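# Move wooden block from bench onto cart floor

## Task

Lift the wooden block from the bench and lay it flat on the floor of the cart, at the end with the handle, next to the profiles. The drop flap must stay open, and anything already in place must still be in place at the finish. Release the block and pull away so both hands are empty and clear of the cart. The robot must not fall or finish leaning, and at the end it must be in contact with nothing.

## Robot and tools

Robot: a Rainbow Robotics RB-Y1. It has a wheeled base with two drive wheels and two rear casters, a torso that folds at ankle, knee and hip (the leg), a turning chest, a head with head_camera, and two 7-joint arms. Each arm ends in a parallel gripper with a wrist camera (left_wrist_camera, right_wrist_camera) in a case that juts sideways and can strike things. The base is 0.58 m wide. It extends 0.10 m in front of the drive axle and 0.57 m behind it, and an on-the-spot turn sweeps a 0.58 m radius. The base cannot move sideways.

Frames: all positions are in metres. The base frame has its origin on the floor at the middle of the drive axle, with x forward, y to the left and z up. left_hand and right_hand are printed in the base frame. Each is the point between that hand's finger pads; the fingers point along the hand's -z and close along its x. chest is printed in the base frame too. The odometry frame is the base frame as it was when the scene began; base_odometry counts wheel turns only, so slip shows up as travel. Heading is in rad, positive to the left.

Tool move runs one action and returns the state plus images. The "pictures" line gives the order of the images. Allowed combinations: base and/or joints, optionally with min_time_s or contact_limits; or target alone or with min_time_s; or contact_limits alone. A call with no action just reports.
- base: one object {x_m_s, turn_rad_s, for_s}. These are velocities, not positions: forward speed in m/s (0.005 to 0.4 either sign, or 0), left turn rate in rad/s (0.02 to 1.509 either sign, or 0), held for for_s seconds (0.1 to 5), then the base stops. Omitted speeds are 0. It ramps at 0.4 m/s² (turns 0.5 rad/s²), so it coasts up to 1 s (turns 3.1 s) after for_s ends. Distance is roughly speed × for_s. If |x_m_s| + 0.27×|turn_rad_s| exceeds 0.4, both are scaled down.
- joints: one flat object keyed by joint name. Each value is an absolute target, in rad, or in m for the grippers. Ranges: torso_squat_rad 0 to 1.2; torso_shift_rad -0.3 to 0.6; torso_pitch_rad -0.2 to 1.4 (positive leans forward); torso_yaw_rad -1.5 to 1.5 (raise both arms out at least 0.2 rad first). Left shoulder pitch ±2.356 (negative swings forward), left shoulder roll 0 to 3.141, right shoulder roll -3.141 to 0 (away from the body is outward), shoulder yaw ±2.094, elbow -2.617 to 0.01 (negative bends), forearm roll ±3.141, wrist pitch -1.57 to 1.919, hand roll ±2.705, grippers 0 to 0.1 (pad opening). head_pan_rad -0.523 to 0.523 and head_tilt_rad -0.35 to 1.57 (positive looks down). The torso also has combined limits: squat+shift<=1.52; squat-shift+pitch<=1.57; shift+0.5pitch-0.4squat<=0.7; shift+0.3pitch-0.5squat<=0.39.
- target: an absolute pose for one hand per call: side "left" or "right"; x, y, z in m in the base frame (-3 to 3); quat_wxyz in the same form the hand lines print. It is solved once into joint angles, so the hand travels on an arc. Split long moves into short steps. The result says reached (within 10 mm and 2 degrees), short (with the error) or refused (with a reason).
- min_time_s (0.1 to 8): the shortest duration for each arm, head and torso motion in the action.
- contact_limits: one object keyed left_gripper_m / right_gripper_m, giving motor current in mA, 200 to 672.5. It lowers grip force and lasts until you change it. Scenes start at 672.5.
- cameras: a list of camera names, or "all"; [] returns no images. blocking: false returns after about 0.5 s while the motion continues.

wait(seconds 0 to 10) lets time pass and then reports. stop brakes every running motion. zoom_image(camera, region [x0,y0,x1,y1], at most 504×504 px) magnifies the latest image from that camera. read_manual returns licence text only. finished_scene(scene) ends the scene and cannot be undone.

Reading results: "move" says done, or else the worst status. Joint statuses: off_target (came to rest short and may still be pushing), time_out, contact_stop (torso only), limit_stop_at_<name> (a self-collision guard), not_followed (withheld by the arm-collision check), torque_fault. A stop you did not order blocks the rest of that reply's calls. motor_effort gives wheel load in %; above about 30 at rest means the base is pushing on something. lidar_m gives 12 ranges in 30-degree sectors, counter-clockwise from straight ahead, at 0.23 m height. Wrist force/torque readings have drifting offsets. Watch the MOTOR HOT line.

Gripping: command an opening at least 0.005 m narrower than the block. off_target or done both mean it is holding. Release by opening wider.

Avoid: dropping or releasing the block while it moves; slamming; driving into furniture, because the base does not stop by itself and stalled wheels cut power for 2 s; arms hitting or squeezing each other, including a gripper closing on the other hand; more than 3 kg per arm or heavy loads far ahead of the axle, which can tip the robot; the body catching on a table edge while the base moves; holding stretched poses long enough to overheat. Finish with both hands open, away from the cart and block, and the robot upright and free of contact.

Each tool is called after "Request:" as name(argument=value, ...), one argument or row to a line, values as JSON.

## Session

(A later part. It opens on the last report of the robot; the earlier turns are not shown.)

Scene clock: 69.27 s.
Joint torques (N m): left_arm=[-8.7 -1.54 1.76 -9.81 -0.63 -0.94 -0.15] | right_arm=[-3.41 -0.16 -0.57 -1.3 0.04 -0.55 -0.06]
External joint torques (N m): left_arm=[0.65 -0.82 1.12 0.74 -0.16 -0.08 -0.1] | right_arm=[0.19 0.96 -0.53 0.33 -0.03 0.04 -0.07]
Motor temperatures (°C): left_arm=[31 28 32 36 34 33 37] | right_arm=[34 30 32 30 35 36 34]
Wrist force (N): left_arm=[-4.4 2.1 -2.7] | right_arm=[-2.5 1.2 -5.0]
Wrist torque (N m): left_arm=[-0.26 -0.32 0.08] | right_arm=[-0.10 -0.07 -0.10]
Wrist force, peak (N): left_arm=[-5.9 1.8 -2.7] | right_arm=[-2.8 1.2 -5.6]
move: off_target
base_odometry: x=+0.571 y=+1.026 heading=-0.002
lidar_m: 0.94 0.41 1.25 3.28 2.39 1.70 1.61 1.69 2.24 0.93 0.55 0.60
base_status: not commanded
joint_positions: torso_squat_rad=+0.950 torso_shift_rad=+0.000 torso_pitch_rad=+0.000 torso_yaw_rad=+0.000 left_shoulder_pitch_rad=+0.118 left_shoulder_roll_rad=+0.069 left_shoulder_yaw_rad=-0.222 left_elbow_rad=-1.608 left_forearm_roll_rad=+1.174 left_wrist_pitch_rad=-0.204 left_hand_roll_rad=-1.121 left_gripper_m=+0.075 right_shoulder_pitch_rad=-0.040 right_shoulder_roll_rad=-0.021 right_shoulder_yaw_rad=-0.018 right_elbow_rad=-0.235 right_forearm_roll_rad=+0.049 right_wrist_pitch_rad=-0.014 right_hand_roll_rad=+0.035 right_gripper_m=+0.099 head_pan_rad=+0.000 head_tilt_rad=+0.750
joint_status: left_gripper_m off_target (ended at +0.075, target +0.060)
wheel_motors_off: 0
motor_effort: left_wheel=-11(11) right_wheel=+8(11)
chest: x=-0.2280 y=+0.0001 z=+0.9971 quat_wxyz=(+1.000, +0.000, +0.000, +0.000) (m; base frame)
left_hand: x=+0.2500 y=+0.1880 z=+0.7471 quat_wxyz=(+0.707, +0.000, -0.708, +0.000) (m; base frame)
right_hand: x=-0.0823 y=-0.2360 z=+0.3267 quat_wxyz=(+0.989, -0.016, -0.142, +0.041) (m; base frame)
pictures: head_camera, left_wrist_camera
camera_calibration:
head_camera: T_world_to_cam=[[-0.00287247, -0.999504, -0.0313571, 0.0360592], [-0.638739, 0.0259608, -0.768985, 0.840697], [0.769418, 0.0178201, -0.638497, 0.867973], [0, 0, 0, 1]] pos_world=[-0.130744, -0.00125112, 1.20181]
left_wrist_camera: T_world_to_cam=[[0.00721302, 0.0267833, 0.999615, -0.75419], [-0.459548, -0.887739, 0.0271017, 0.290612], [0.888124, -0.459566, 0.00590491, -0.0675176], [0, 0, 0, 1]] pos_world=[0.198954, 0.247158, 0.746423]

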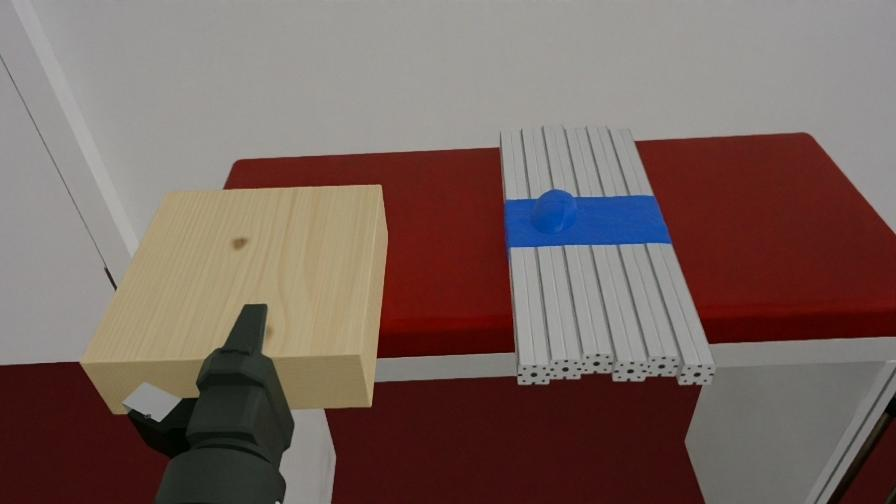

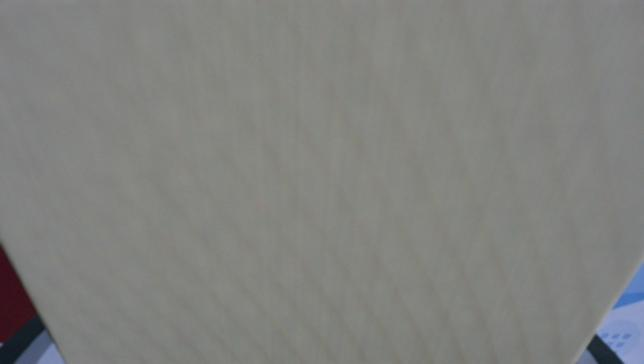

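Request:
move(
  target={"side": "left", "x": 0.267, "y": 0.188, "z": 0.801, "quat_wxyz": [0.7934, 0, -0.6088, 0]},
  min_time_s=2,
  cameras=["head_camera"],
)

Request:
move(
  target={"side": "left", "x": 0.295, "y": 0.188, "z": 0.847, "quat_wxyz": [0.866, 0, -0.5, 0]},
  min_time_s=2,
  cameras=["head_camera"],
)

Request:
move(
  target={"side": "left", "x": 0.335, "y": 0.188, "z": 0.884, "quat_wxyz": [0.9239, 0, -0.3827, 0]},
  min_time_s=2,
  cameras=["head_camera"],
)

Scene clock: 75.37 s.
Joint torques (N m): left_arm=[-8.65 -1.55 6.19 -9.84 -0.82 -0.86 0.89] | right_arm=[-3.4 -0.73 -0.48 -1.34 -0.01 -0.44 -0.12]
External joint torques (N m): left_arm=[2.26 -0.38 6.22 0.77 -0.66 1.06 0.94] | right_arm=[0.2 0.39 -0.44 0.29 -0.07 0.16 -0.13]
Motor temperatures (°C): left_arm=[31 28 32 36 34 33 37] | right_arm=[34 30 32 30 35 36 34]
Wrist force (N): left_arm=[-9.2 -4.1 -3.0] | right_arm=[-2.7 1.4 -4.9]
Wrist torque (N m): left_arm=[-1.32 -1.63 -0.67] | right_arm=[-0.14 -0.11 -0.11]
Wrist force, peak (N): left_arm=[-27.4 0.8 -6.4] | right_arm=[-2.9 0.7 -5.8]
move: done
base_odometry: x=+0.571 y=+1.026 heading=-0.002
lidar_m: 0.94 0.42 1.27 3.28 2.37 1.69 1.61 1.68 2.23 0.93 0.56 0.61
base_status: not commanded
joint_positions: torso_squat_rad=+0.950 torso_shift_rad=+0.000 torso_pitch_rad=+0.000 torso_yaw_rad=+0.000 left_shoulder_pitch_rad=+0.029 left_shoulder_roll_rad=+0.000 left_shoulder_yaw_rad=-0.125 left_elbow_rad=-1.955 left_forearm_roll_rad=-0.185 left_wrist_pitch_rad=+0.627 left_hand_roll_rad=+0.176 left_gripper_m=+0.074 right_shoulder_pitch_rad=-0.040 right_shoulder_roll_rad=-0.021 right_shoulder_yaw_rad=-0.018 right_elbow_rad=-0.235 right_forearm_roll_rad=+0.049 right_wrist_pitch_rad=-0.014 right_hand_roll_rad=+0.035 right_gripper_m=+0.099 head_pan_rad=+0.000 head_tilt_rad=+0.750
joint_status: all done
wheel_motors_off: 0
motor_effort: left_wheel=-11(12) right_wheel=+12(12)
chest: x=-0.2280 y=+0.0001 z=+0.9971 quat_wxyz=(+1.000, +0.000, +0.000, +0.000) (m; base frame)
left_hand: x=+0.2671 y=+0.1872 z=+0.8015 quat_wxyz=(+0.793, -0.001, -0.609, -0.001) (m; base frame)
left_hand_status: reached (checked arc, planned for 2.0 s): 1 mm and 0.2 deg off.
right_hand: x=-0.0823 y=-0.2360 z=+0.3267 quat_wxyz=(+0.989, -0.016, -0.142, +0.041) (m; base frame)
pictures: head_camera
camera_calibration:
head_camera: T_world_to_cam=[[-0.00301337, -0.999503, -0.0313679, 0.0360541], [-0.638738, 0.0260591, -0.768983, 0.84063], [0.769418, 0.0177187, -0.6385, 0.868053], [0, 0, 0, 1]] pos_world=[-0.130844, -0.00125058, 1.20181]

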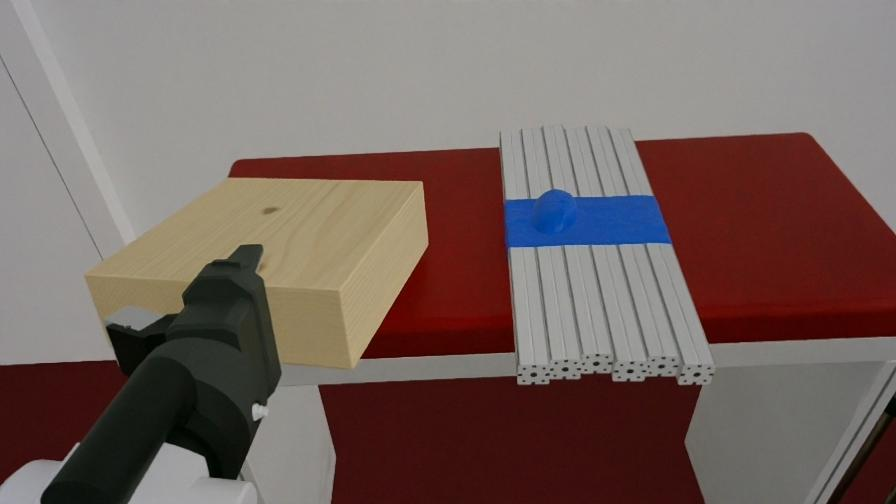

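Scene clock: 77.70 s.
Joint torques (N m): left_arm=[-11.97 -0.35 2.98 -8.35 0.75 0.9 0.98] | right_arm=[-3.57 -0.47 -0.93 -1.37 -0.02 -0.42 -0.06]
External joint torques (N m): left_arm=[3.05 -1.1 2.53 0.95 0.94 2.67 1.03] | right_arm=[0.03 0.65 -0.89 0.26 -0.08 0.17 -0.07]
Motor temperatures (°C): left_arm=[31 28 32 36 34 33 37] | right_arm=[34 30 32 30 35 36 34]
Wrist force (N): left_arm=[-3.9 0.6 -12.2] | right_arm=[-2.8 1.4 -4.9]
Wrist torque (N m): left_arm=[-0.31 -2.43 -1.08] | right_arm=[-0.14 -0.15 -0.11]
Wrist force, peak (N): left_arm=[2.5 1.1 -13.6] | right_arm=[-3.1 1.6 -5.4]
move: done
base_odometry: x=+0.571 y=+1.026 heading=-0.002
lidar_m: 0.94 0.42 1.27 3.28 2.40 1.71 1.61 1.67 2.25 0.93 0.55 0.61
base_status: not commanded
joint_positions: torso_squat_rad=+0.950 torso_shift_rad=+0.000 torso_pitch_rad=+0.000 torso_yaw_rad=+0.000 left_shoulder_pitch_rad=-0.309 left_shoulder_roll_rad=+0.026 left_shoulder_yaw_rad=-0.020 left_elbow_rad=-1.980 left_forearm_roll_rad=-0.082 left_wrist_pitch_rad=+1.227 left_hand_roll_rad=+0.125 left_gripper_m=+0.075 right_shoulder_pitch_rad=-0.040 right_shoulder_roll_rad=-0.021 right_shoulder_yaw_rad=-0.018 right_elbow_rad=-0.235 right_forearm_roll_rad=+0.049 right_wrist_pitch_rad=-0.014 right_hand_roll_rad=+0.035 right_gripper_m=+0.099 head_pan_rad=+0.000 head_tilt_rad=+0.750
joint_status: all done
wheel_motors_off: 0
motor_effort: left_wheel=-11(12) right_wheel=+12(13)
chest: x=-0.2281 y=+0.0000 z=+0.9971 quat_wxyz=(+1.000, +0.000, +0.000, +0.000) (m; base frame)
left_hand: x=+0.2949 y=+0.1877 z=+0.8478 quat_wxyz=(+0.865, +0.000, -0.501, +0.000) (m; base frame)
left_hand_status: reached (checked arc, planned for 2.0 s): 1 mm and 0.2 deg off.
right_hand: x=-0.0823 y=-0.2360 z=+0.3267 quat_wxyz=(+0.989, -0.016, -0.142, +0.041) (m; base frame)
pictures: head_camera
camera_calibration:
head_camera: T_world_to_cam=[[-0.00299817, -0.999499, -0.0315087, 0.036225], [-0.638633, 0.0261601, -0.769067, 0.840681], [0.769506, 0.0178167, -0.638391, 0.868011], [0, 0, 0, 1]] pos_world=[-0.130944, -0.00125052, 1.20181]

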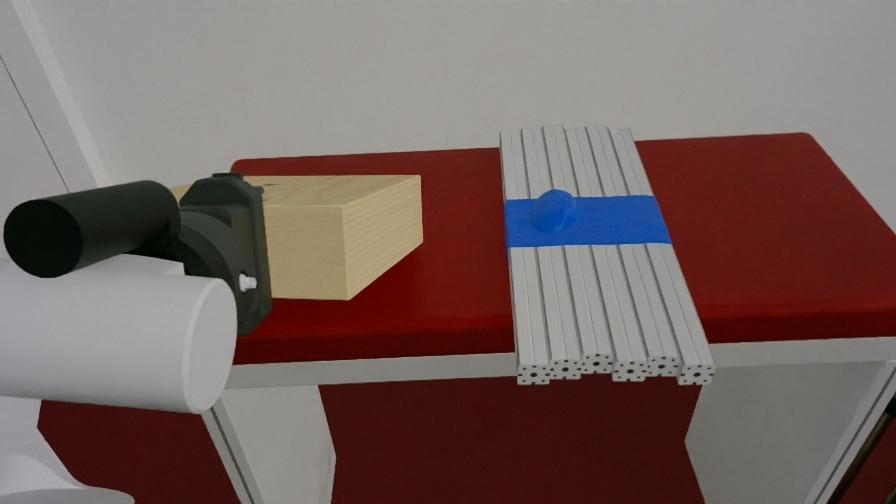

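Scene clock: 80.03 s.
Joint torques (N m): left_arm=[-13.73 3.44 4.18 -3.47 -0.07 3.47 1.01] | right_arm=[-3.25 -0.79 -0.51 -1.31 -0.08 -0.42 -0.02]
External joint torques (N m): left_arm=[6.33 -0.68 3.41 5 0.08 4.95 1.05] | right_arm=[0.35 0.32 -0.47 0.31 -0.14 0.18 -0.03]
Motor temperatures (°C): left_arm=[31 28 32 36 34 33 37] | right_arm=[34 30 32 30 35 36 34]
Wrist force (N): left_arm=[4.3 -2.2 -10.2] | right_arm=[-2.5 1.1 -5.3]
Wrist torque (N m): left_arm=[-0.20 -3.19 -1.25] | right_arm=[-0.09 -0.10 -0.10]
Wrist force, peak (N): left_arm=[7.9 -10.7 30.3] | right_arm=[-3.1 1.6 -5.4]
move: done
base_odometry: x=+0.571 y=+1.026 heading=-0.002
lidar_m: 0.94 0.42 1.28 3.28 2.40 1.70 1.61 1.69 2.23 0.93 0.54 0.59
base_status: not commanded
joint_positions: torso_squat_rad=+0.950 torso_shift_rad=+0.000 torso_pitch_rad=+0.000 torso_yaw_rad=+0.000 left_shoulder_pitch_rad=-0.728 left_shoulder_roll_rad=+0.090 left_shoulder_yaw_rad=+0.112 left_elbow_rad=-1.680 left_forearm_roll_rad=-0.004 left_wrist_pitch_rad=+1.588 left_hand_roll_rad=+0.117 left_gripper_m=+0.075 right_shoulder_pitch_rad=-0.040 right_shoulder_roll_rad=-0.021 right_shoulder_yaw_rad=-0.018 right_elbow_rad=-0.235 right_forearm_roll_rad=+0.049 right_wrist_pitch_rad=-0.014 right_hand_roll_rad=+0.035 right_gripper_m=+0.099 head_pan_rad=+0.000 head_tilt_rad=+0.750
joint_status: all done
wheel_motors_off: 0
motor_effort: left_wheel=-11(12) right_wheel=+13(16)
chest: x=-0.2279 y=+0.0000 z=+0.9971 quat_wxyz=(+1.000, +0.000, +0.000, +0.000) (m; base frame)
left_hand: x=+0.3351 y=+0.1874 z=+0.8854 quat_wxyz=(+0.923, +0.000, -0.385, -0.001) (m; base frame)
left_hand_status: reached (checked arc, planned for 2.0 s): 2 mm and 0.3 deg off.
right_hand: x=-0.0823 y=-0.2360 z=+0.3266 quat_wxyz=(+0.989, -0.016, -0.142, +0.041) (m; base frame)
pictures: head_camera
camera_calibration:
head_camera: T_world_to_cam=[[-0.00294319, -0.999502, -0.0314331, 0.0361417], [-0.638799, 0.026063, -0.768932, 0.840626], [0.769368, 0.0178163, -0.638557, 0.868039], [0, 0, 0, 1]] pos_world=[-0.130744, -0.00125081, 1.20181]

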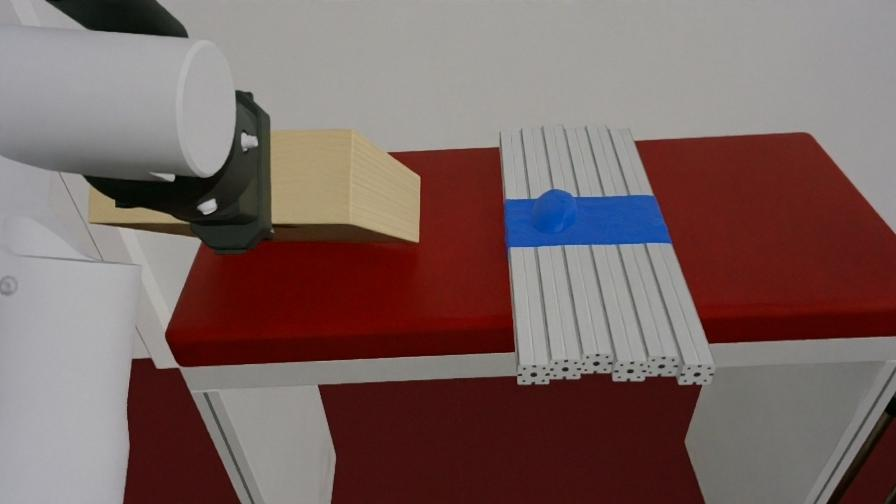

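Request:
move(
  joints={"torso_squat_rad": 0.6},
  min_time_s=3,
  cameras=["head_camera", "left_wrist_camera"],
)

Scene clock: 84.63 s.
Joint torques (N m): left_arm=[-30.22 5.02 2.78 -16.66 -0.63 -6.81 0.16] | right_arm=[-3.49 -0.72 -0.43 -1.27 -0.1 -0.52 -0.01]
External joint torques (N m): left_arm=[-10.19 0.91 2.02 -8.16 -0.48 -5.35 0.19] | right_arm=[0.07 0.4 -0.38 0.35 -0.17 0.07 -0.02]
Motor temperatures (°C): left_arm=[31 28 32 36 34 33 37] | right_arm=[34 30 32 30 35 36 34]
Wrist force (N): left_arm=[-18.6 0.9 -21.4] | right_arm=[-2.2 1.4 -4.7]
Wrist torque (N m): left_arm=[-0.30 1.45 0.25] | right_arm=[-0.12 -0.05 -0.09]
Wrist force, peak (N): left_arm=[-20.3 2.1 -22.2] | right_arm=[-3.3 0.7 -5.3]
move: done
base_odometry: x=+0.571 y=+1.026 heading=-0.002
lidar_m: 0.94 0.41 1.28 3.31 2.39 1.70 1.61 1.69 2.22 0.92 0.55 0.60
base_status: not commanded
joint_positions: torso_squat_rad=+0.600 torso_shift_rad=+0.000 torso_pitch_rad=+0.001 torso_yaw_rad=+0.000 left_shoulder_pitch_rad=-0.724 left_shoulder_roll_rad=+0.089 left_shoulder_yaw_rad=+0.112 left_elbow_rad=-1.676 left_forearm_roll_rad=-0.004 left_wrist_pitch_rad=+1.590 left_hand_roll_rad=+0.117 left_gripper_m=+0.075 right_shoulder_pitch_rad=-0.040 right_shoulder_roll_rad=-0.021 right_shoulder_yaw_rad=-0.018 right_elbow_rad=-0.235 right_forearm_roll_rad=+0.049 right_wrist_pitch_rad=-0.014 right_hand_roll_rad=+0.035 right_gripper_m=+0.099 head_pan_rad=+0.000 head_tilt_rad=+0.750
joint_status: all done
wheel_motors_off: 0
motor_effort: left_wheel=-11(12) right_wheel=+11(15)
chest: x=-0.2275 y=+0.0001 z=+1.1677 quat_wxyz=(+1.000, +0.000, +0.000, +0.000) (m; base frame)
left_hand: x=+0.3343 y=+0.1884 z=+1.0516 quat_wxyz=(+0.925, +0.000, -0.380, +0.000) (m; base frame)
right_hand: x=-0.0825 y=-0.2360 z=+0.4971 quat_wxyz=(+0.989, -0.016, -0.142, +0.041) (m; base frame)
pictures: head_camera, left_wrist_camera
camera_calibration:
head_camera: T_world_to_cam=[[-0.00297722, -0.999506, -0.0312894, 0.0414011], [-0.639447, 0.0259593, -0.768397, 0.971293], [0.76883, 0.0177202, -0.639208, 0.977275], [0, 0, 0, 1]] pos_world=[-0.130145, -0.00115088, 1.37232]
left_wrist_camera: T_world_to_cam=[[0.717213, 0.0275415, 0.69631, -0.977748], [-0.302179, -0.888094, 0.346377, -0.0668954], [0.627928, -0.458836, -0.62863, 0.610107], [0, 0, 0, 1]] pos_world=[0.297935, 0.247458, 1.08752]

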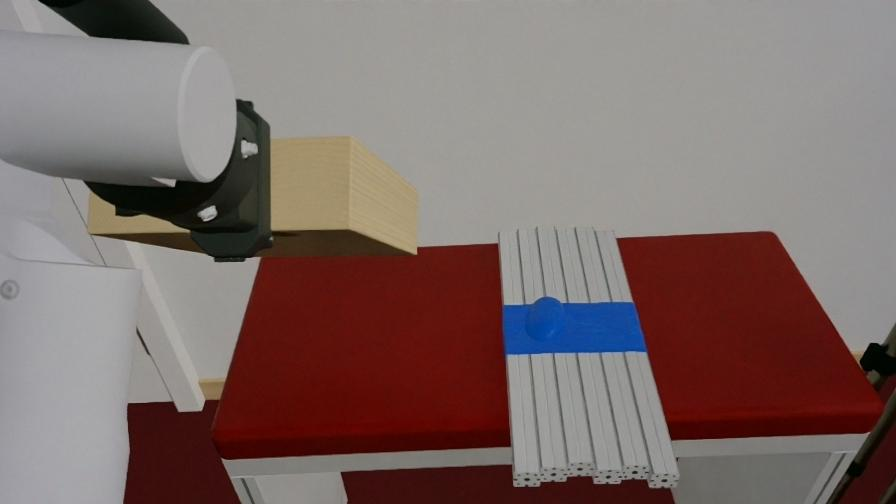

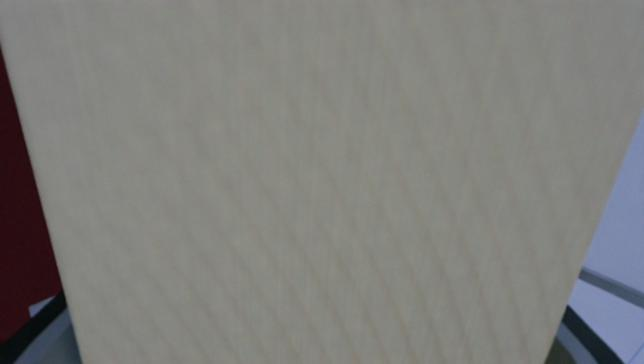

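Request:
move(
  base={"x_m_s": -0.2, "for_s": 2.6},
  cameras=[],
)

Request:
move(
  base={"turn_rad_s": -0.4, "for_s": 3.93},
  cameras=[],
)

Request:
move(
  base={"x_m_s": 0.3, "for_s": 4.6},
  cameras=[],
)

Request:
move(
  base={"turn_rad_s": 0.4, "for_s": 3.93},
  cameras=["head_camera"],
)

Scene clock: 91.00 s.
Joint torques (N m): left_arm=[-31.17 5.41 2.47 -17.11 -0.81 -7.03 0.11] | right_arm=[-3.42 -0.67 -0.25 -1.52 -0.04 -0.53 0.01]
External joint torques (N m): left_arm=[-11.14 1.31 1.72 -8.6 -0.66 -5.56 0.15] | right_arm=[0.16 0.45 -0.21 0.11 -0.1 0.07 0]
Motor temperatures (°C): left_arm=[31 28 32 37 34 33 37] | right_arm=[34 30 32 30 35 36 34]
Wrist force (N): left_arm=[-18.3 1.9 -22.2] | right_arm=[-3.0 0.7 -5.1]
Wrist torque (N m): left_arm=[-0.40 1.49 0.26] | right_arm=[-0.05 -0.13 -0.09]
Wrist force, peak (N): left_arm=[-18.7 1.1 -23.8] | right_arm=[-3.0 1.2 -5.5]
move: done
base_odometry: x=+0.051 y=+1.028 heading=-0.004
lidar_m: 1.12 0.88 1.99 4.57 1.63 1.15 1.10 1.14 1.54 3.82 1.16 0.97
base_status: done (sent for 2.6 of 2.6 s)
joint_positions: torso_squat_rad=+0.600 torso_shift_rad=+0.000 torso_pitch_rad=+0.001 torso_yaw_rad=+0.000 left_shoulder_pitch_rad=-0.723 left_shoulder_roll_rad=+0.089 left_shoulder_yaw_rad=+0.112 left_elbow_rad=-1.676 left_forearm_roll_rad=-0.004 left_wrist_pitch_rad=+1.590 left_hand_roll_rad=+0.117 left_gripper_m=+0.075 right_shoulder_pitch_rad=-0.040 right_shoulder_roll_rad=-0.021 right_shoulder_yaw_rad=-0.018 right_elbow_rad=-0.235 right_forearm_roll_rad=+0.049 right_wrist_pitch_rad=-0.014 right_hand_roll_rad=+0.035 right_gripper_m=+0.099 head_pan_rad=+0.000 head_tilt_rad=+0.750
joint_status: not commanded
wheel_motors_off: 0
motor_effort: left_wheel=-14(30) right_wheel=+12(42)
chest: x=-0.2276 y=+0.0002 z=+1.1677 quat_wxyz=(+1.000, +0.000, +0.000, +0.000) (m; base frame)
left_hand: x=+0.3342 y=+0.1885 z=+1.0515 quat_wxyz=(+0.925, +0.000, -0.380, +0.000) (m; base frame)
right_hand: x=-0.0825 y=-0.2360 z=+0.4971 quat_wxyz=(+0.989, -0.016, -0.142, +0.041) (m; base frame)
pictures: none
No camera images: "cameras" was empty.

Scene clock: 96.07 s.
Joint torques (N m): left_arm=[-31.04 5.04 2.35 -17.25 -0.88 -7.07 0.14] | right_arm=[-3.87 -0.42 -0.75 -1.31 0.01 -0.64 0.05]
External joint torques (N m): left_arm=[-11.01 0.93 1.59 -8.74 -0.73 -5.6 0.18] | right_arm=[-0.3 0.7 -0.71 0.31 -0.05 -0.04 0.04]
Motor temperatures (°C): left_arm=[31 28 32 37 34 33 37] | right_arm=[34 30 32 30 35 36 34]
Wrist force (N): left_arm=[-18.2 1.4 -20.7] | right_arm=[-2.4 1.0 -5.1]
Wrist torque (N m): left_arm=[-0.44 1.38 0.25] | right_arm=[-0.11 -0.08 -0.09]
Wrist force, peak (N): left_arm=[-19.6 2.1 -22.1] | right_arm=[-3.1 1.6 -5.6]
move: done
base_odometry: x=+0.051 y=+1.028 heading=-1.576
lidar_m: 3.65 1.16 0.97 1.15 0.89 1.97 4.57 1.65 1.17 1.10 1.13 1.49
base_status: done (sent for 3.93 of 3.93 s)
joint_positions: torso_squat_rad=+0.600 torso_shift_rad=+0.000 torso_pitch_rad=+0.001 torso_yaw_rad=+0.000 left_shoulder_pitch_rad=-0.723 left_shoulder_roll_rad=+0.089 left_shoulder_yaw_rad=+0.112 left_elbow_rad=-1.676 left_forearm_roll_rad=-0.004 left_wrist_pitch_rad=+1.590 left_hand_roll_rad=+0.117 left_gripper_m=+0.075 right_shoulder_pitch_rad=-0.040 right_shoulder_roll_rad=-0.021 right_shoulder_yaw_rad=-0.018 right_elbow_rad=-0.235 right_forearm_roll_rad=+0.049 right_wrist_pitch_rad=-0.014 right_hand_roll_rad=+0.035 right_gripper_m=+0.099 head_pan_rad=+0.000 head_tilt_rad=+0.750
joint_status: not commanded
wheel_motors_off: 0
motor_effort: left_wheel=+18(51) right_wheel=+4(49)
chest: x=-0.2276 y=+0.0002 z=+1.1677 quat_wxyz=(+1.000, +0.000, +0.000, +0.000) (m; base frame)
left_hand: x=+0.3342 y=+0.1885 z=+1.0515 quat_wxyz=(+0.925, +0.000, -0.380, +0.001) (m; base frame)
right_hand: x=-0.0825 y=-0.2360 z=+0.4971 quat_wxyz=(+0.989, -0.016, -0.142, +0.041) (m; base frame)
pictures: none
No camera images: "cameras" was empty.

Scene clock: 101.77 s.
Joint torques (N m): left_arm=[-30.78 5.27 2.32 -17.4 -0.87 -6.8 0.08] | right_arm=[-3.28 -0.53 -0.65 -1.44 -0.06 -0.54 0.03]
External joint torques (N m): left_arm=[-10.75 1.16 1.57 -8.9 -0.72 -5.33 0.12] | right_arm=[0.28 0.59 -0.61 0.18 -0.12 0.06 0.02]
Motor temperatures (°C): left_arm=[32 28 32 37 34 34 37] | right_arm=[34 30 32 30 35 36 34]
Wrist force (N): left_arm=[-18.8 1.1 -21.6] | right_arm=[-2.3 1.2 -4.7]
Wrist torque (N m): left_arm=[-0.31 1.37 0.28] | right_arm=[-0.12 -0.10 -0.12]
Wrist force, peak (N): left_arm=[-19.3 1.9 -22.9] | right_arm=[-2.5 1.4 -5.6]
move: done
base_odometry: x=+0.043 y=-0.352 heading=-1.576
lidar_m: 3.40 1.10 0.77 0.74 0.77 1.26 4.98 1.56 1.09 1.04 1.04 1.40
base_status: done (sent for 4.6 of 4.6 s)
joint_positions: torso_squat_rad=+0.600 torso_shift_rad=+0.000 torso_pitch_rad=+0.001 torso_yaw_rad=+0.000 left_shoulder_pitch_rad=-0.723 left_shoulder_roll_rad=+0.089 left_shoulder_yaw_rad=+0.112 left_elbow_rad=-1.676 left_forearm_roll_rad=-0.004 left_wrist_pitch_rad=+1.590 left_hand_roll_rad=+0.117 left_gripper_m=+0.075 right_shoulder_pitch_rad=-0.040 right_shoulder_roll_rad=-0.021 right_shoulder_yaw_rad=-0.018 right_elbow_rad=-0.235 right_forearm_roll_rad=+0.049 right_wrist_pitch_rad=-0.014 right_hand_roll_rad=+0.035 right_gripper_m=+0.099 head_pan_rad=+0.000 head_tilt_rad=+0.750
joint_status: not commanded
wheel_motors_off: 0
motor_effort: left_wheel=+5(47) right_wheel=-4(45)
chest: x=-0.2275 y=+0.0002 z=+1.1677 quat_wxyz=(+1.000, +0.000, +0.000, +0.000) (m; base frame)
left_hand: x=+0.3342 y=+0.1885 z=+1.0515 quat_wxyz=(+0.925, +0.000, -0.380, +0.001) (m; base frame)
right_hand: x=-0.0824 y=-0.2360 z=+0.4972 quat_wxyz=(+0.989, -0.016, -0.142, +0.041) (m; base frame)
pictures: none
No camera images: "cameras" was empty.

Scene clock: 106.83 s.
Joint torques (N m): left_arm=[-30.55 5.11 2.25 -17.19 -0.88 -6.68 0.06] | right_arm=[-3.25 -0.39 -0.45 -1.37 0.01 -0.63 -0.01]
External joint torques (N m): left_arm=[-10.52 1.01 1.5 -8.69 -0.73 -5.21 0.1] | right_arm=[0.32 0.73 -0.41 0.25 -0.05 -0.04 -0.03]
Motor temperatures (°C): left_arm=[32 28 32 37 34 34 37] | right_arm=[34 30 32 30 35 36 34]
Wrist force (N): left_arm=[-18.4 2.0 -21.0] | right_arm=[-2.4 1.2 -5.2]
Wrist torque (N m): left_arm=[-0.33 1.40 0.28] | right_arm=[-0.09 -0.06 -0.11]
Wrist force, peak (N): left_arm=[-18.8 1.7 -22.3] | right_arm=[-2.8 1.5 -5.5]
move: done
base_odometry: x=+0.043 y=-0.352 heading=-0.003
lidar_m: 0.74 0.77 1.27 4.65 1.52 1.08 1.02 1.07 1.44 3.56 1.08 0.77
base_status: done (sent for 3.93 of 3.93 s)
joint_positions: torso_squat_rad=+0.600 torso_shift_rad=+0.000 torso_pitch_rad=+0.001 torso_yaw_rad=+0.000 left_shoulder_pitch_rad=-0.723 left_shoulder_roll_rad=+0.089 left_shoulder_yaw_rad=+0.112 left_elbow_rad=-1.676 left_forearm_roll_rad=-0.004 left_wrist_pitch_rad=+1.590 left_hand_roll_rad=+0.117 left_gripper_m=+0.075 right_shoulder_pitch_rad=-0.040 right_shoulder_roll_rad=-0.021 right_shoulder_yaw_rad=-0.018 right_elbow_rad=-0.235 right_forearm_roll_rad=+0.049 right_wrist_pitch_rad=-0.014 right_hand_roll_rad=+0.035 right_gripper_m=+0.099 head_pan_rad=+0.000 head_tilt_rad=+0.750
joint_status: not commanded
wheel_motors_off: 0
motor_effort: left_wheel=+3(43) right_wheel=+20(36)
chest: x=-0.2275 y=+0.0002 z=+1.1677 quat_wxyz=(+1.000, +0.000, +0.000, +0.000) (m; base frame)
left_hand: x=+0.3342 y=+0.1885 z=+1.0515 quat_wxyz=(+0.925, +0.000, -0.380, +0.001) (m; base frame)
right_hand: x=-0.0824 y=-0.2360 z=+0.4972 quat_wxyz=(+0.989, -0.016, -0.142, +0.041) (m; base frame)
pictures: head_camera
camera_calibration:
head_camera: T_world_to_cam=[[-0.00291214, -0.999508, -0.0312136, 0.0414053], [-0.639446, 0.0258595, -0.768401, 0.971296], [0.768831, 0.0177217, -0.639207, 0.977271], [0, 0, 0, 1]] pos_world=[-0.130145, -0.00105118, 1.37232]

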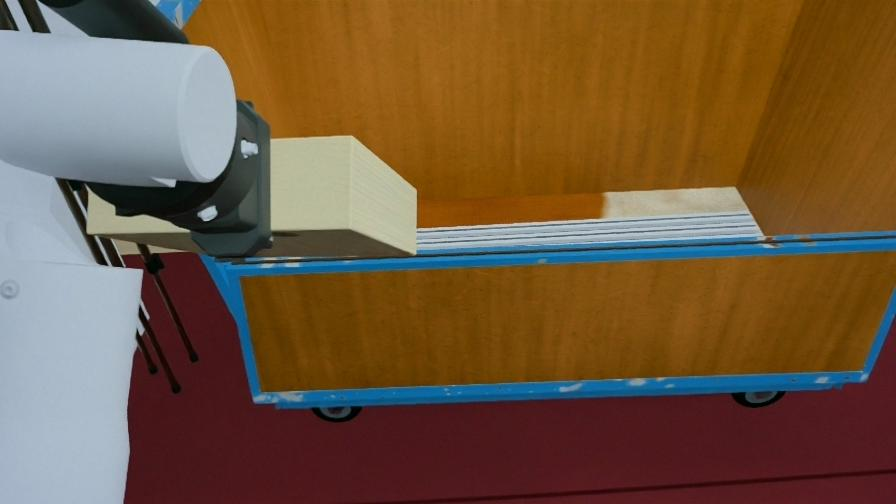

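Request:
move(
  joints={"torso_squat_rad": 0.05, "head_tilt_rad": 0.6, "head_pan_rad": 0.2},
  cameras=["head_camera"],
)

Scene clock: 111.90 s.
Joint torques (N m): left_arm=[-30.94 5.36 2.22 -17.22 -0.8 -6.96 0.07] | right_arm=[-3.44 -0.36 -0.86 -1.51 -0.03 -0.4 -0.01]
External joint torques (N m): left_arm=[-10.91 1.25 1.47 -8.71 -0.65 -5.49 0.11] | right_arm=[0.13 0.76 -0.81 0.11 -0.09 0.19 -0.02]
Motor temperatures (°C): left_arm=[32 28 32 37 34 34 37] | right_arm=[34 30 32 30 35 36 34]
Wrist force (N): left_arm=[-19.0 1.3 -21.3] | right_arm=[-2.7 1.1 -5.3]
Wrist torque (N m): left_arm=[-0.32 1.35 0.27] | right_arm=[-0.09 -0.10 -0.11]
Wrist force, peak (N): left_arm=[-19.8 1.6 -22.2] | right_arm=[-3.1 1.1 -5.4]
move: done
base_odometry: x=+0.043 y=-0.352 heading=-0.003
lidar_m: 0.74 0.76 1.27 4.65 1.51 1.08 1.01 1.08 1.44 3.54 1.09 0.78
base_status: not commanded
joint_positions: torso_squat_rad=+0.050 torso_shift_rad=+0.000 torso_pitch_rad=+0.001 torso_yaw_rad=+0.000 left_shoulder_pitch_rad=-0.723 left_shoulder_roll_rad=+0.089 left_shoulder_yaw_rad=+0.112 left_elbow_rad=-1.676 left_forearm_roll_rad=-0.004 left_wrist_pitch_rad=+1.590 left_hand_roll_rad=+0.117 left_gripper_m=+0.075 right_shoulder_pitch_rad=-0.040 right_shoulder_roll_rad=-0.021 right_shoulder_yaw_rad=-0.018 right_elbow_rad=-0.235 right_forearm_roll_rad=+0.049 right_wrist_pitch_rad=-0.014 right_hand_roll_rad=+0.035 right_gripper_m=+0.099 head_pan_rad=+0.200 head_tilt_rad=+0.600
joint_status: all done
wheel_motors_off: 0
motor_effort: left_wheel=+2(4) right_wheel=+21(22)
chest: x=-0.2274 y=+0.0002 z=+1.2891 quat_wxyz=(+1.000, +0.000, +0.001, +0.000) (m; base frame)
left_hand: x=+0.3343 y=+0.1885 z=+1.1728 quat_wxyz=(+0.925, +0.000, -0.380, +0.001) (m; base frame)
right_hand: x=-0.0824 y=-0.2360 z=+0.6185 quat_wxyz=(+0.989, -0.016, -0.142, +0.041) (m; base frame)
pictures: head_camera
camera_calibration:
head_camera: T_world_to_cam=[[0.200332, -0.97922, -0.0315421, 0.0873233], [-0.512373, -0.077273, -0.85528, 1.22008], [0.83507, 0.187501, -0.517206, 0.886656], [0, 0, 0, 1]] pos_world=[-0.132777, 0.0135391, 1.50485]

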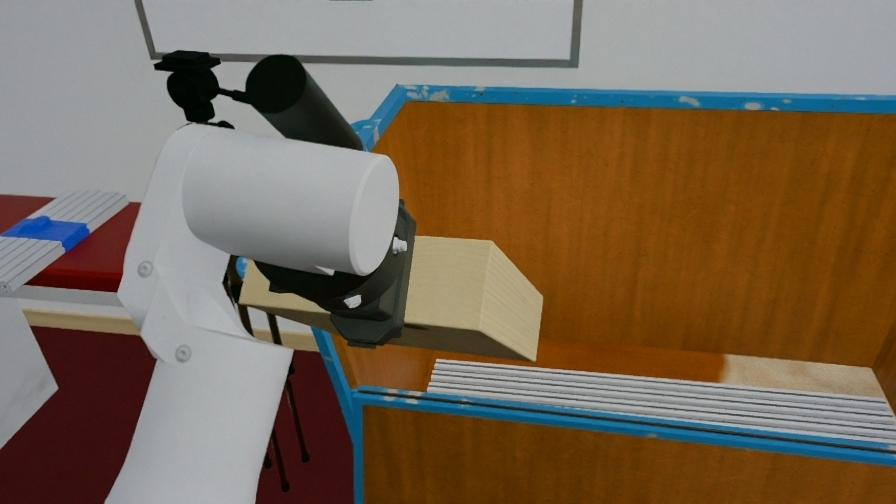

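Request:
move(
  base={"x_m_s": 0.2, "for_s": 1.5},
  joints={"head_tilt_rad": 0.8, "head_pan_rad": 0},
  cameras=["head_camera"],
)

Request:
move(
  joints={"head_tilt_rad": 0.8, "head_pan_rad": -0.45},
  cameras=["head_camera"],
)

Scene clock: 121.33 s.
Joint torques (N m): left_arm=[-30.59 5.3 2.16 -17.22 -0.91 -6.86 0.13] | right_arm=[-3.29 -0.77 -0.7 -1.34 -0.04 -0.54 0.09]
External joint torques (N m): left_arm=[-10.56 1.19 1.4 -8.72 -0.76 -5.39 0.16] | right_arm=[0.28 0.35 -0.65 0.28 -0.1 0.05 0.08]
Motor temperatures (°C): left_arm=[32 28 32 38 34 34 37] | right_arm=[34 30 32 30 35 36 34]
Wrist force (N): left_arm=[-19.2 1.3 -20.5] | right_arm=[-2.4 1.3 -5.1]
Wrist torque (N m): left_arm=[-0.36 1.35 0.24] | right_arm=[-0.11 -0.09 -0.08]
Wrist force, peak (N): left_arm=[-19.5 1.5 -23.0] | right_arm=[-2.8 1.1 -5.4]
move: done
base_odometry: x=+0.343 y=-0.353 heading=-0.003
lidar_m: 0.44 0.45 0.60 4.29 1.98 1.39 1.32 1.39 1.85 4.61 0.66 0.47
base_status: done (sent for 1.5 of 1.5 s)
joint_positions: torso_squat_rad=+0.050 torso_shift_rad=+0.000 torso_pitch_rad=+0.001 torso_yaw_rad=+0.000 left_shoulder_pitch_rad=-0.723 left_shoulder_roll_rad=+0.089 left_shoulder_yaw_rad=+0.112 left_elbow_rad=-1.676 left_forearm_roll_rad=-0.004 left_wrist_pitch_rad=+1.590 left_hand_roll_rad=+0.117 left_gripper_m=+0.075 right_shoulder_pitch_rad=-0.040 right_shoulder_roll_rad=-0.021 right_shoulder_yaw_rad=-0.018 right_elbow_rad=-0.235 right_forearm_roll_rad=+0.049 right_wrist_pitch_rad=-0.014 right_hand_roll_rad=+0.035 right_gripper_m=+0.099 head_pan_rad=+0.000 head_tilt_rad=+0.800
joint_status: all done
wheel_motors_off: 0
motor_effort: left_wheel=+10(46) right_wheel=-10(48)
chest: x=-0.2275 y=+0.0002 z=+1.2891 quat_wxyz=(+1.000, +0.000, +0.000, +0.000) (m; base frame)
left_hand: x=+0.3343 y=+0.1885 z=+1.1729 quat_wxyz=(+0.925, +0.000, -0.380, +0.001) (m; base frame)
right_hand: x=-0.0824 y=-0.2360 z=+0.6185 quat_wxyz=(+0.989, -0.016, -0.142, +0.041) (m; base frame)
pictures: head_camera
camera_calibration:
head_camera: T_world_to_cam=[[-0.00446791, -0.999508, -0.0310292, 0.0445993], [-0.677068, 0.0258587, -0.735466, 1.0078], [0.735907, 0.0177229, -0.67685, 1.10411], [0, 0, 0, 1]] pos_world=[-0.129974, -0.00105118, 1.48991]

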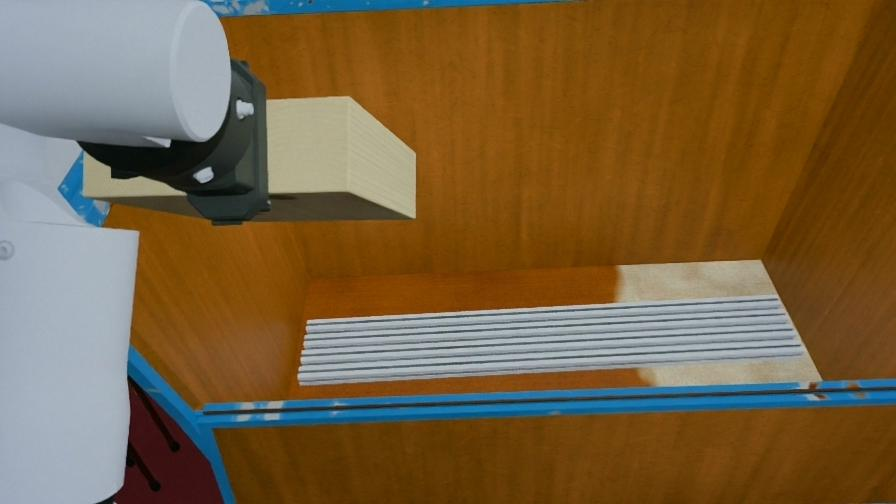

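Scene clock: 122.30 s.
Joint torques (N m): left_arm=[-30.67 5.13 2.52 -17.41 -0.86 -6.91 0.13] | right_arm=[-3.19 -0.61 -0.59 -1.34 -0.09 -0.54 -0.12]
External joint torques (N m): left_arm=[-10.65 1.02 1.77 -8.91 -0.71 -5.44 0.17] | right_arm=[0.38 0.51 -0.55 0.28 -0.16 0.06 -0.14]
Motor temperatures (°C): left_arm=[32 28 32 38 34 34 37] | right_arm=[34 30 32 30 35 36 34]
Wrist force (N): left_arm=[-18.9 1.5 -21.2] | right_arm=[-2.2 1.5 -5.1]
Wrist torque (N m): left_arm=[-0.34 1.37 0.25] | right_arm=[-0.12 -0.06 -0.13]
Wrist force, peak (N): left_arm=[-19.5 1.8 -22.1] | right_arm=[-2.3 0.7 -6.0]
move: done
base_odometry: x=+0.343 y=-0.353 heading=-0.003
lidar_m: 0.43 0.46 0.63 4.28 1.96 1.39 1.32 1.37 1.84 4.60 0.65 0.47
base_status: not commanded
joint_positions: torso_squat_rad=+0.050 torso_shift_rad=+0.000 torso_pitch_rad=+0.001 torso_yaw_rad=+0.000 left_shoulder_pitch_rad=-0.723 left_shoulder_roll_rad=+0.089 left_shoulder_yaw_rad=+0.112 left_elbow_rad=-1.676 left_forearm_roll_rad=-0.004 left_wrist_pitch_rad=+1.590 left_hand_roll_rad=+0.117 left_gripper_m=+0.075 right_shoulder_pitch_rad=-0.040 right_shoulder_roll_rad=-0.021 right_shoulder_yaw_rad=-0.018 right_elbow_rad=-0.235 right_forearm_roll_rad=+0.049 right_wrist_pitch_rad=-0.014 right_hand_roll_rad=+0.035 right_gripper_m=+0.099 head_pan_rad=-0.450 head_tilt_rad=+0.800
joint_status: all done
wheel_motors_off: 0
motor_effort: left_wheel=+11(11) right_wheel=-9(11)
chest: x=-0.2275 y=+0.0002 z=+1.2891 quat_wxyz=(+1.000, +0.000, +0.000, +0.000) (m; base frame)
left_hand: x=+0.3343 y=+0.1885 z=+1.1729 quat_wxyz=(+0.925, +0.000, -0.380, +0.001) (m; base frame)
right_hand: x=-0.0824 y=-0.2360 z=+0.6185 quat_wxyz=(+0.989, -0.016, -0.142, +0.041) (m; base frame)
pictures: head_camera
camera_calibration:
head_camera: T_world_to_cam=[[-0.438741, -0.898092, -0.0306139, -0.0452519], [-0.598404, 0.317412, -0.735638, 1.02414], [0.670388, -0.304435, -0.676683, 1.09046], [0, 0, 0, 1]] pos_world=[-0.138033, -0.0337419, 1.48991]

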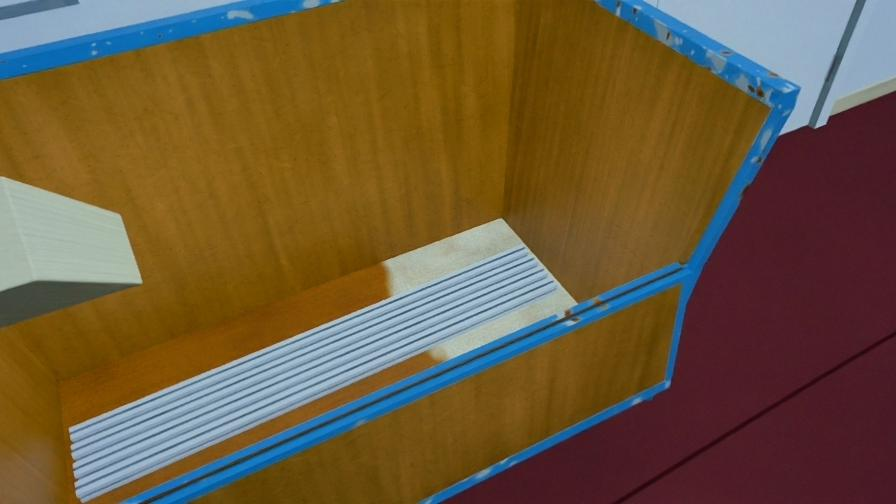

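Request:
move(
  base={"x_m_s": -0.25, "for_s": 1.2},
  cameras=[],
)

Request:
move(
  base={"turn_rad_s": -0.4, "for_s": 3.93},
  cameras=[],
)

Request:
move(
  base={"x_m_s": 0.25, "for_s": 1.2},
  cameras=[],
)

Request:
move(
  base={"turn_rad_s": 0.4, "for_s": 3.86},
  cameras=[],
)

Request:
move(
  base={"x_m_s": 0.25, "for_s": 1.2},
  joints={"head_pan_rad": 0.25, "head_tilt_rad": 0.8},
  cameras=["head_camera"],
)

Scene clock: 156.63 s.
Joint torques (N m): left_arm=[-30.84 5.62 2.02 -17.38 -0.85 -7.19 -0.05] | right_arm=[-3.75 -0.36 -0.59 -1.4 -0.09 -0.49 -0.06]
External joint torques (N m): left_arm=[-10.81 1.51 1.27 -8.88 -0.7 -5.72 -0.01] | right_arm=[-0.18 0.76 -0.54 0.22 -0.15 0.1 -0.08]
Motor temperatures (°C): left_arm=[33 28 32 38 34 34 37] | right_arm=[34 30 32 30 35 36 34]
Wrist force (N): left_arm=[-18.7 1.6 -21.4] | right_arm=[-2.8 1.3 -4.6]
Wrist torque (N m): left_arm=[-0.29 1.38 0.32] | right_arm=[-0.11 -0.16 -0.11]
Wrist force, peak (N): left_arm=[-18.3 1.9 -23.9] | right_arm=[-3.0 1.2 -5.5]
move: done
base_odometry: x=+0.043 y=-0.352 heading=-0.001
lidar_m: 0.73 0.77 1.28 4.61 1.51 1.08 1.02 1.07 1.44 3.59 1.09 0.77
base_status: done (sent for 1.2 of 1.2 s)
joint_positions: torso_squat_rad=+0.050 torso_shift_rad=+0.000 torso_pitch_rad=+0.001 torso_yaw_rad=+0.000 left_shoulder_pitch_rad=-0.723 left_shoulder_roll_rad=+0.089 left_shoulder_yaw_rad=+0.112 left_elbow_rad=-1.676 left_forearm_roll_rad=-0.004 left_wrist_pitch_rad=+1.590 left_hand_roll_rad=+0.117 left_gripper_m=+0.074 right_shoulder_pitch_rad=-0.040 right_shoulder_roll_rad=-0.021 right_shoulder_yaw_rad=-0.018 right_elbow_rad=-0.235 right_forearm_roll_rad=+0.049 right_wrist_pitch_rad=-0.014 right_hand_roll_rad=+0.035 right_gripper_m=+0.099 head_pan_rad=-0.450 head_tilt_rad=+0.800
joint_status: not commanded
wheel_motors_off: 0
motor_effort: left_wheel=+17(40) right_wheel=-17(31)
chest: x=-0.2275 y=+0.0002 z=+1.2891 quat_wxyz=(+1.000, +0.000, +0.000, +0.000) (m; base frame)
left_hand: x=+0.3342 y=+0.1885 z=+1.1729 quat_wxyz=(+0.925, +0.000, -0.380, +0.001) (m; base frame)
right_hand: x=-0.0825 y=-0.2360 z=+0.6185 quat_wxyz=(+0.989, -0.016, -0.142, +0.041) (m; base frame)
pictures: none
No camera images: "cameras" was empty.

Scene clock: 161.73 s.
Joint torques (N m): left_arm=[-30.91 5.34 2.23 -17.25 -0.92 -7.03 0.03] | right_arm=[-3.56 -0.13 -0.62 -1.33 -0.13 -0.54 -0.11]
External joint torques (N m): left_arm=[-10.88 1.24 1.48 -8.75 -0.77 -5.56 0.07] | right_arm=[0.01 1 -0.58 0.29 -0.19 0.05 -0.12]
Motor temperatures (°C): left_arm=[33 28 32 38 34 34 37] | right_arm=[34 30 32 30 35 36 34]
Wrist force (N): left_arm=[-18.7 0.8 -21.9] | right_arm=[-2.4 1.3 -5.0]
Wrist torque (N m): left_arm=[-0.37 1.37 0.31] | right_arm=[-0.14 -0.06 -0.09]
Wrist force, peak (N): left_arm=[-18.8 2.2 -22.7] | right_arm=[-2.7 1.4 -5.5]
move: done
base_odometry: x=+0.042 y=-0.352 heading=-1.574
lidar_m: 3.44 1.12 0.78 0.74 0.77 1.27 4.90 1.54 1.10 1.04 1.05 1.40
base_status: done (sent for 3.93 of 3.93 s)
joint_positions: torso_squat_rad=+0.050 torso_shift_rad=+0.000 torso_pitch_rad=+0.001 torso_yaw_rad=+0.000 left_shoulder_pitch_rad=-0.723 left_shoulder_roll_rad=+0.089 left_shoulder_yaw_rad=+0.112 left_elbow_rad=-1.676 left_forearm_roll_rad=-0.004 left_wrist_pitch_rad=+1.590 left_hand_roll_rad=+0.117 left_gripper_m=+0.074 right_shoulder_pitch_rad=-0.040 right_shoulder_roll_rad=-0.021 right_shoulder_yaw_rad=-0.018 right_elbow_rad=-0.235 right_forearm_roll_rad=+0.049 right_wrist_pitch_rad=-0.014 right_hand_roll_rad=+0.035 right_gripper_m=+0.099 head_pan_rad=-0.450 head_tilt_rad=+0.800
joint_status: not commanded
wheel_motors_off: 0
motor_effort: left_wheel=+22(48) right_wheel=+0(41)
chest: x=-0.2275 y=+0.0002 z=+1.2891 quat_wxyz=(+1.000, +0.000, +0.000, +0.000) (m; base frame)
left_hand: x=+0.3342 y=+0.1885 z=+1.1729 quat_wxyz=(+0.925, +0.000, -0.380, +0.001) (m; base frame)
right_hand: x=-0.0825 y=-0.2360 z=+0.6185 quat_wxyz=(+0.989, -0.016, -0.142, +0.041) (m; base frame)
pictures: none
No camera images: "cameras" was empty.

Scene clock: 163.87 s.
Joint torques (N m): left_arm=[-30.57 5.53 1.75 -17.26 -0.88 -6.79 0.11] | right_arm=[-3.45 -0.45 -0.52 -1.3 -0.02 -0.58 0.09]
External joint torques (N m): left_arm=[-10.54 1.42 0.99 -8.76 -0.73 -5.32 0.15] | right_arm=[0.12 0.67 -0.48 0.32 -0.08 0.01 0.07]
Motor temperatures (°C): left_arm=[33 28 32 38 34 34 37] | right_arm=[34 30 32 30 35 36 34]
Wrist force (N): left_arm=[-18.6 1.6 -21.3] | right_arm=[-2.6 1.0 -4.7]
Wrist torque (N m): left_arm=[-0.43 1.39 0.27] | right_arm=[-0.06 -0.08 -0.08]
Wrist force, peak (N): left_arm=[-18.9 2.1 -22.7] | right_arm=[-3.2 1.2 -5.4]
move: done
base_odometry: x=+0.041 y=-0.652 heading=-1.575
lidar_m: 3.36 2.31 0.80 0.75 0.78 1.04 4.86 1.55 1.09 1.02 1.04 1.37
base_status: done (sent for 1.2 of 1.2 s)
joint_positions: torso_squat_rad=+0.050 torso_shift_rad=+0.000 torso_pitch_rad=+0.001 torso_yaw_rad=+0.000 left_shoulder_pitch_rad=-0.723 left_shoulder_roll_rad=+0.089 left_shoulder_yaw_rad=+0.112 left_elbow_rad=-1.676 left_forearm_roll_rad=-0.004 left_wrist_pitch_rad=+1.590 left_hand_roll_rad=+0.117 left_gripper_m=+0.074 right_shoulder_pitch_rad=-0.040 right_shoulder_roll_rad=-0.021 right_shoulder_yaw_rad=-0.018 right_elbow_rad=-0.235 right_forearm_roll_rad=+0.049 right_wrist_pitch_rad=-0.014 right_hand_roll_rad=+0.035 right_gripper_m=+0.099 head_pan_rad=-0.450 head_tilt_rad=+0.800
joint_status: not commanded
wheel_motors_off: 0
motor_effort: left_wheel=-11(47) right_wheel=+12(45)
chest: x=-0.2274 y=+0.0002 z=+1.2891 quat_wxyz=(+1.000, +0.000, +0.000, +0.000) (m; base frame)
left_hand: x=+0.3343 y=+0.1885 z=+1.1729 quat_wxyz=(+0.925, +0.000, -0.380, +0.001) (m; base frame)
right_hand: x=-0.0824 y=-0.2360 z=+0.6185 quat_wxyz=(+0.989, -0.016, -0.142, +0.041) (m; base frame)
pictures: none
No camera images: "cameras" was empty.

Scene clock: 168.87 s.
Joint torques (N m): left_arm=[-30.9 5.34 2.26 -17.25 -0.86 -6.86 0.11] | right_arm=[-3.39 -0.44 -0.74 -1.45 0 -0.47 -0.05]
External joint torques (N m): left_arm=[-10.87 1.23 1.51 -8.75 -0.71 -5.39 0.15] | right_arm=[0.18 0.68 -0.7 0.17 -0.06 0.12 -0.06]
Motor temperatures (°C): left_arm=[33 28 32 38 34 34 37] | right_arm=[34 30 32 30 35 36 34]
Wrist force (N): left_arm=[-18.1 1.8 -21.1] | right_arm=[-2.2 1.2 -5.0]
Wrist torque (N m): left_arm=[-0.34 1.48 0.27] | right_arm=[-0.10 -0.03 -0.08]
Wrist force, peak (N): left_arm=[-19.4 1.7 -22.3] | right_arm=[-2.6 1.2 -5.6]
move: done
base_odometry: x=+0.041 y=-0.652 heading=-0.029
lidar_m: 0.75 0.77 1.02 4.95 1.54 1.07 1.01 1.04 1.36 3.25 2.34 0.80
base_status: done (sent for 3.87 of 3.87 s)
joint_positions: torso_squat_rad=+0.050 torso_shift_rad=+0.000 torso_pitch_rad=+0.001 torso_yaw_rad=+0.000 left_shoulder_pitch_rad=-0.723 left_shoulder_roll_rad=+0.089 left_shoulder_yaw_rad=+0.112 left_elbow_rad=-1.676 left_forearm_roll_rad=-0.004 left_wrist_pitch_rad=+1.590 left_hand_roll_rad=+0.117 left_gripper_m=+0.074 right_shoulder_pitch_rad=-0.040 right_shoulder_roll_rad=-0.021 right_shoulder_yaw_rad=-0.018 right_elbow_rad=-0.235 right_forearm_roll_rad=+0.049 right_wrist_pitch_rad=-0.014 right_hand_roll_rad=+0.035 right_gripper_m=+0.099 head_pan_rad=-0.450 head_tilt_rad=+0.800
joint_status: not commanded
wheel_motors_off: 0
motor_effort: left_wheel=+3(44) right_wheel=+21(34)
chest: x=-0.2275 y=+0.0002 z=+1.2891 quat_wxyz=(+1.000, +0.000, +0.000, +0.000) (m; base frame)
left_hand: x=+0.3343 y=+0.1885 z=+1.1729 quat_wxyz=(+0.925, +0.000, -0.380, +0.001) (m; base frame)
right_hand: x=-0.0824 y=-0.2360 z=+0.6185 quat_wxyz=(+0.989, -0.016, -0.142, +0.041) (m; base frame)
pictures: none
No camera images: "cameras" was empty.

Scene clock: 171.03 s.
Joint torques (N m): left_arm=[-30.45 5.36 1.98 -17.27 -0.84 -6.84 0.13] | right_arm=[-3.17 -0.71 -0.91 -1.25 -0.16 -0.47 -0.01]
External joint torques (N m): left_arm=[-10.42 1.25 1.22 -8.77 -0.69 -5.37 0.17] | right_arm=[0.39 0.41 -0.87 0.37 -0.22 0.12 -0.02]
Motor temperatures (°C): left_arm=[33 28 32 38 34 34 37] | right_arm=[34 30 32 30 35 36 34]
Wrist force (N): left_arm=[-18.3 1.4 -21.0] | right_arm=[-2.3 1.3 -5.3]
Wrist torque (N m): left_arm=[-0.35 1.46 0.25] | right_arm=[-0.15 -0.08 -0.08]
Wrist force, peak (N): left_arm=[-18.2 0.7 -23.3] | right_arm=[-3.0 1.2 -5.3]
move: done
base_odometry: x=+0.341 y=-0.660 heading=-0.028
lidar_m: 0.45 0.47 0.62 2.04 1.97 1.38 1.30 1.35 1.79 4.20 1.92 0.48
base_status: done (sent for 1.2 of 1.2 s)
joint_positions: torso_squat_rad=+0.050 torso_shift_rad=+0.000 torso_pitch_rad=+0.001 torso_yaw_rad=+0.000 left_shoulder_pitch_rad=-0.723 left_shoulder_roll_rad=+0.089 left_shoulder_yaw_rad=+0.112 left_elbow_rad=-1.676 left_forearm_roll_rad=-0.004 left_wrist_pitch_rad=+1.590 left_hand_roll_rad=+0.117 left_gripper_m=+0.074 right_shoulder_pitch_rad=-0.040 right_shoulder_roll_rad=-0.021 right_shoulder_yaw_rad=-0.018 right_elbow_rad=-0.235 right_forearm_roll_rad=+0.049 right_wrist_pitch_rad=-0.014 right_hand_roll_rad=+0.035 right_gripper_m=+0.099 head_pan_rad=+0.250 head_tilt_rad=+0.800
joint_status: all done
wheel_motors_off: 0
motor_effort: left_wheel=+12(45) right_wheel=-13(47)
chest: x=-0.2275 y=+0.0002 z=+1.2891 quat_wxyz=(+1.000, +0.000, +0.000, +0.000) (m; base frame)
left_hand: x=+0.3343 y=+0.1885 z=+1.1729 quat_wxyz=(+0.925, +0.000, -0.380, +0.001) (m; base frame)
right_hand: x=-0.0824 y=-0.2360 z=+0.6185 quat_wxyz=(+0.989, -0.016, -0.142, +0.041) (m; base frame)
pictures: head_camera
camera_calibration:
head_camera: T_world_to_cam=[[0.242914, -0.969543, -0.0312884, 0.0957606], [-0.662517, -0.142257, -0.735414, 1.01079], [0.708565, 0.199372, -0.676895, 1.09849], [0, 0, 0, 1]] pos_world=[-0.131944, 0.0176295, 1.48991]

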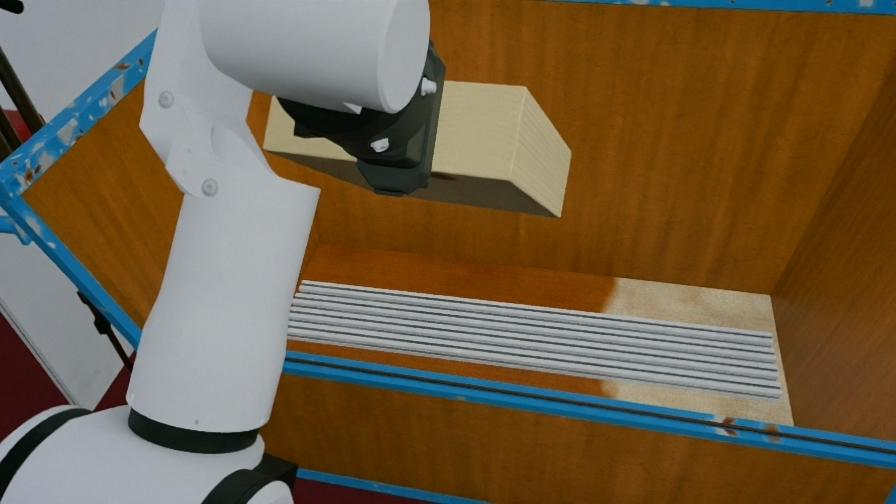

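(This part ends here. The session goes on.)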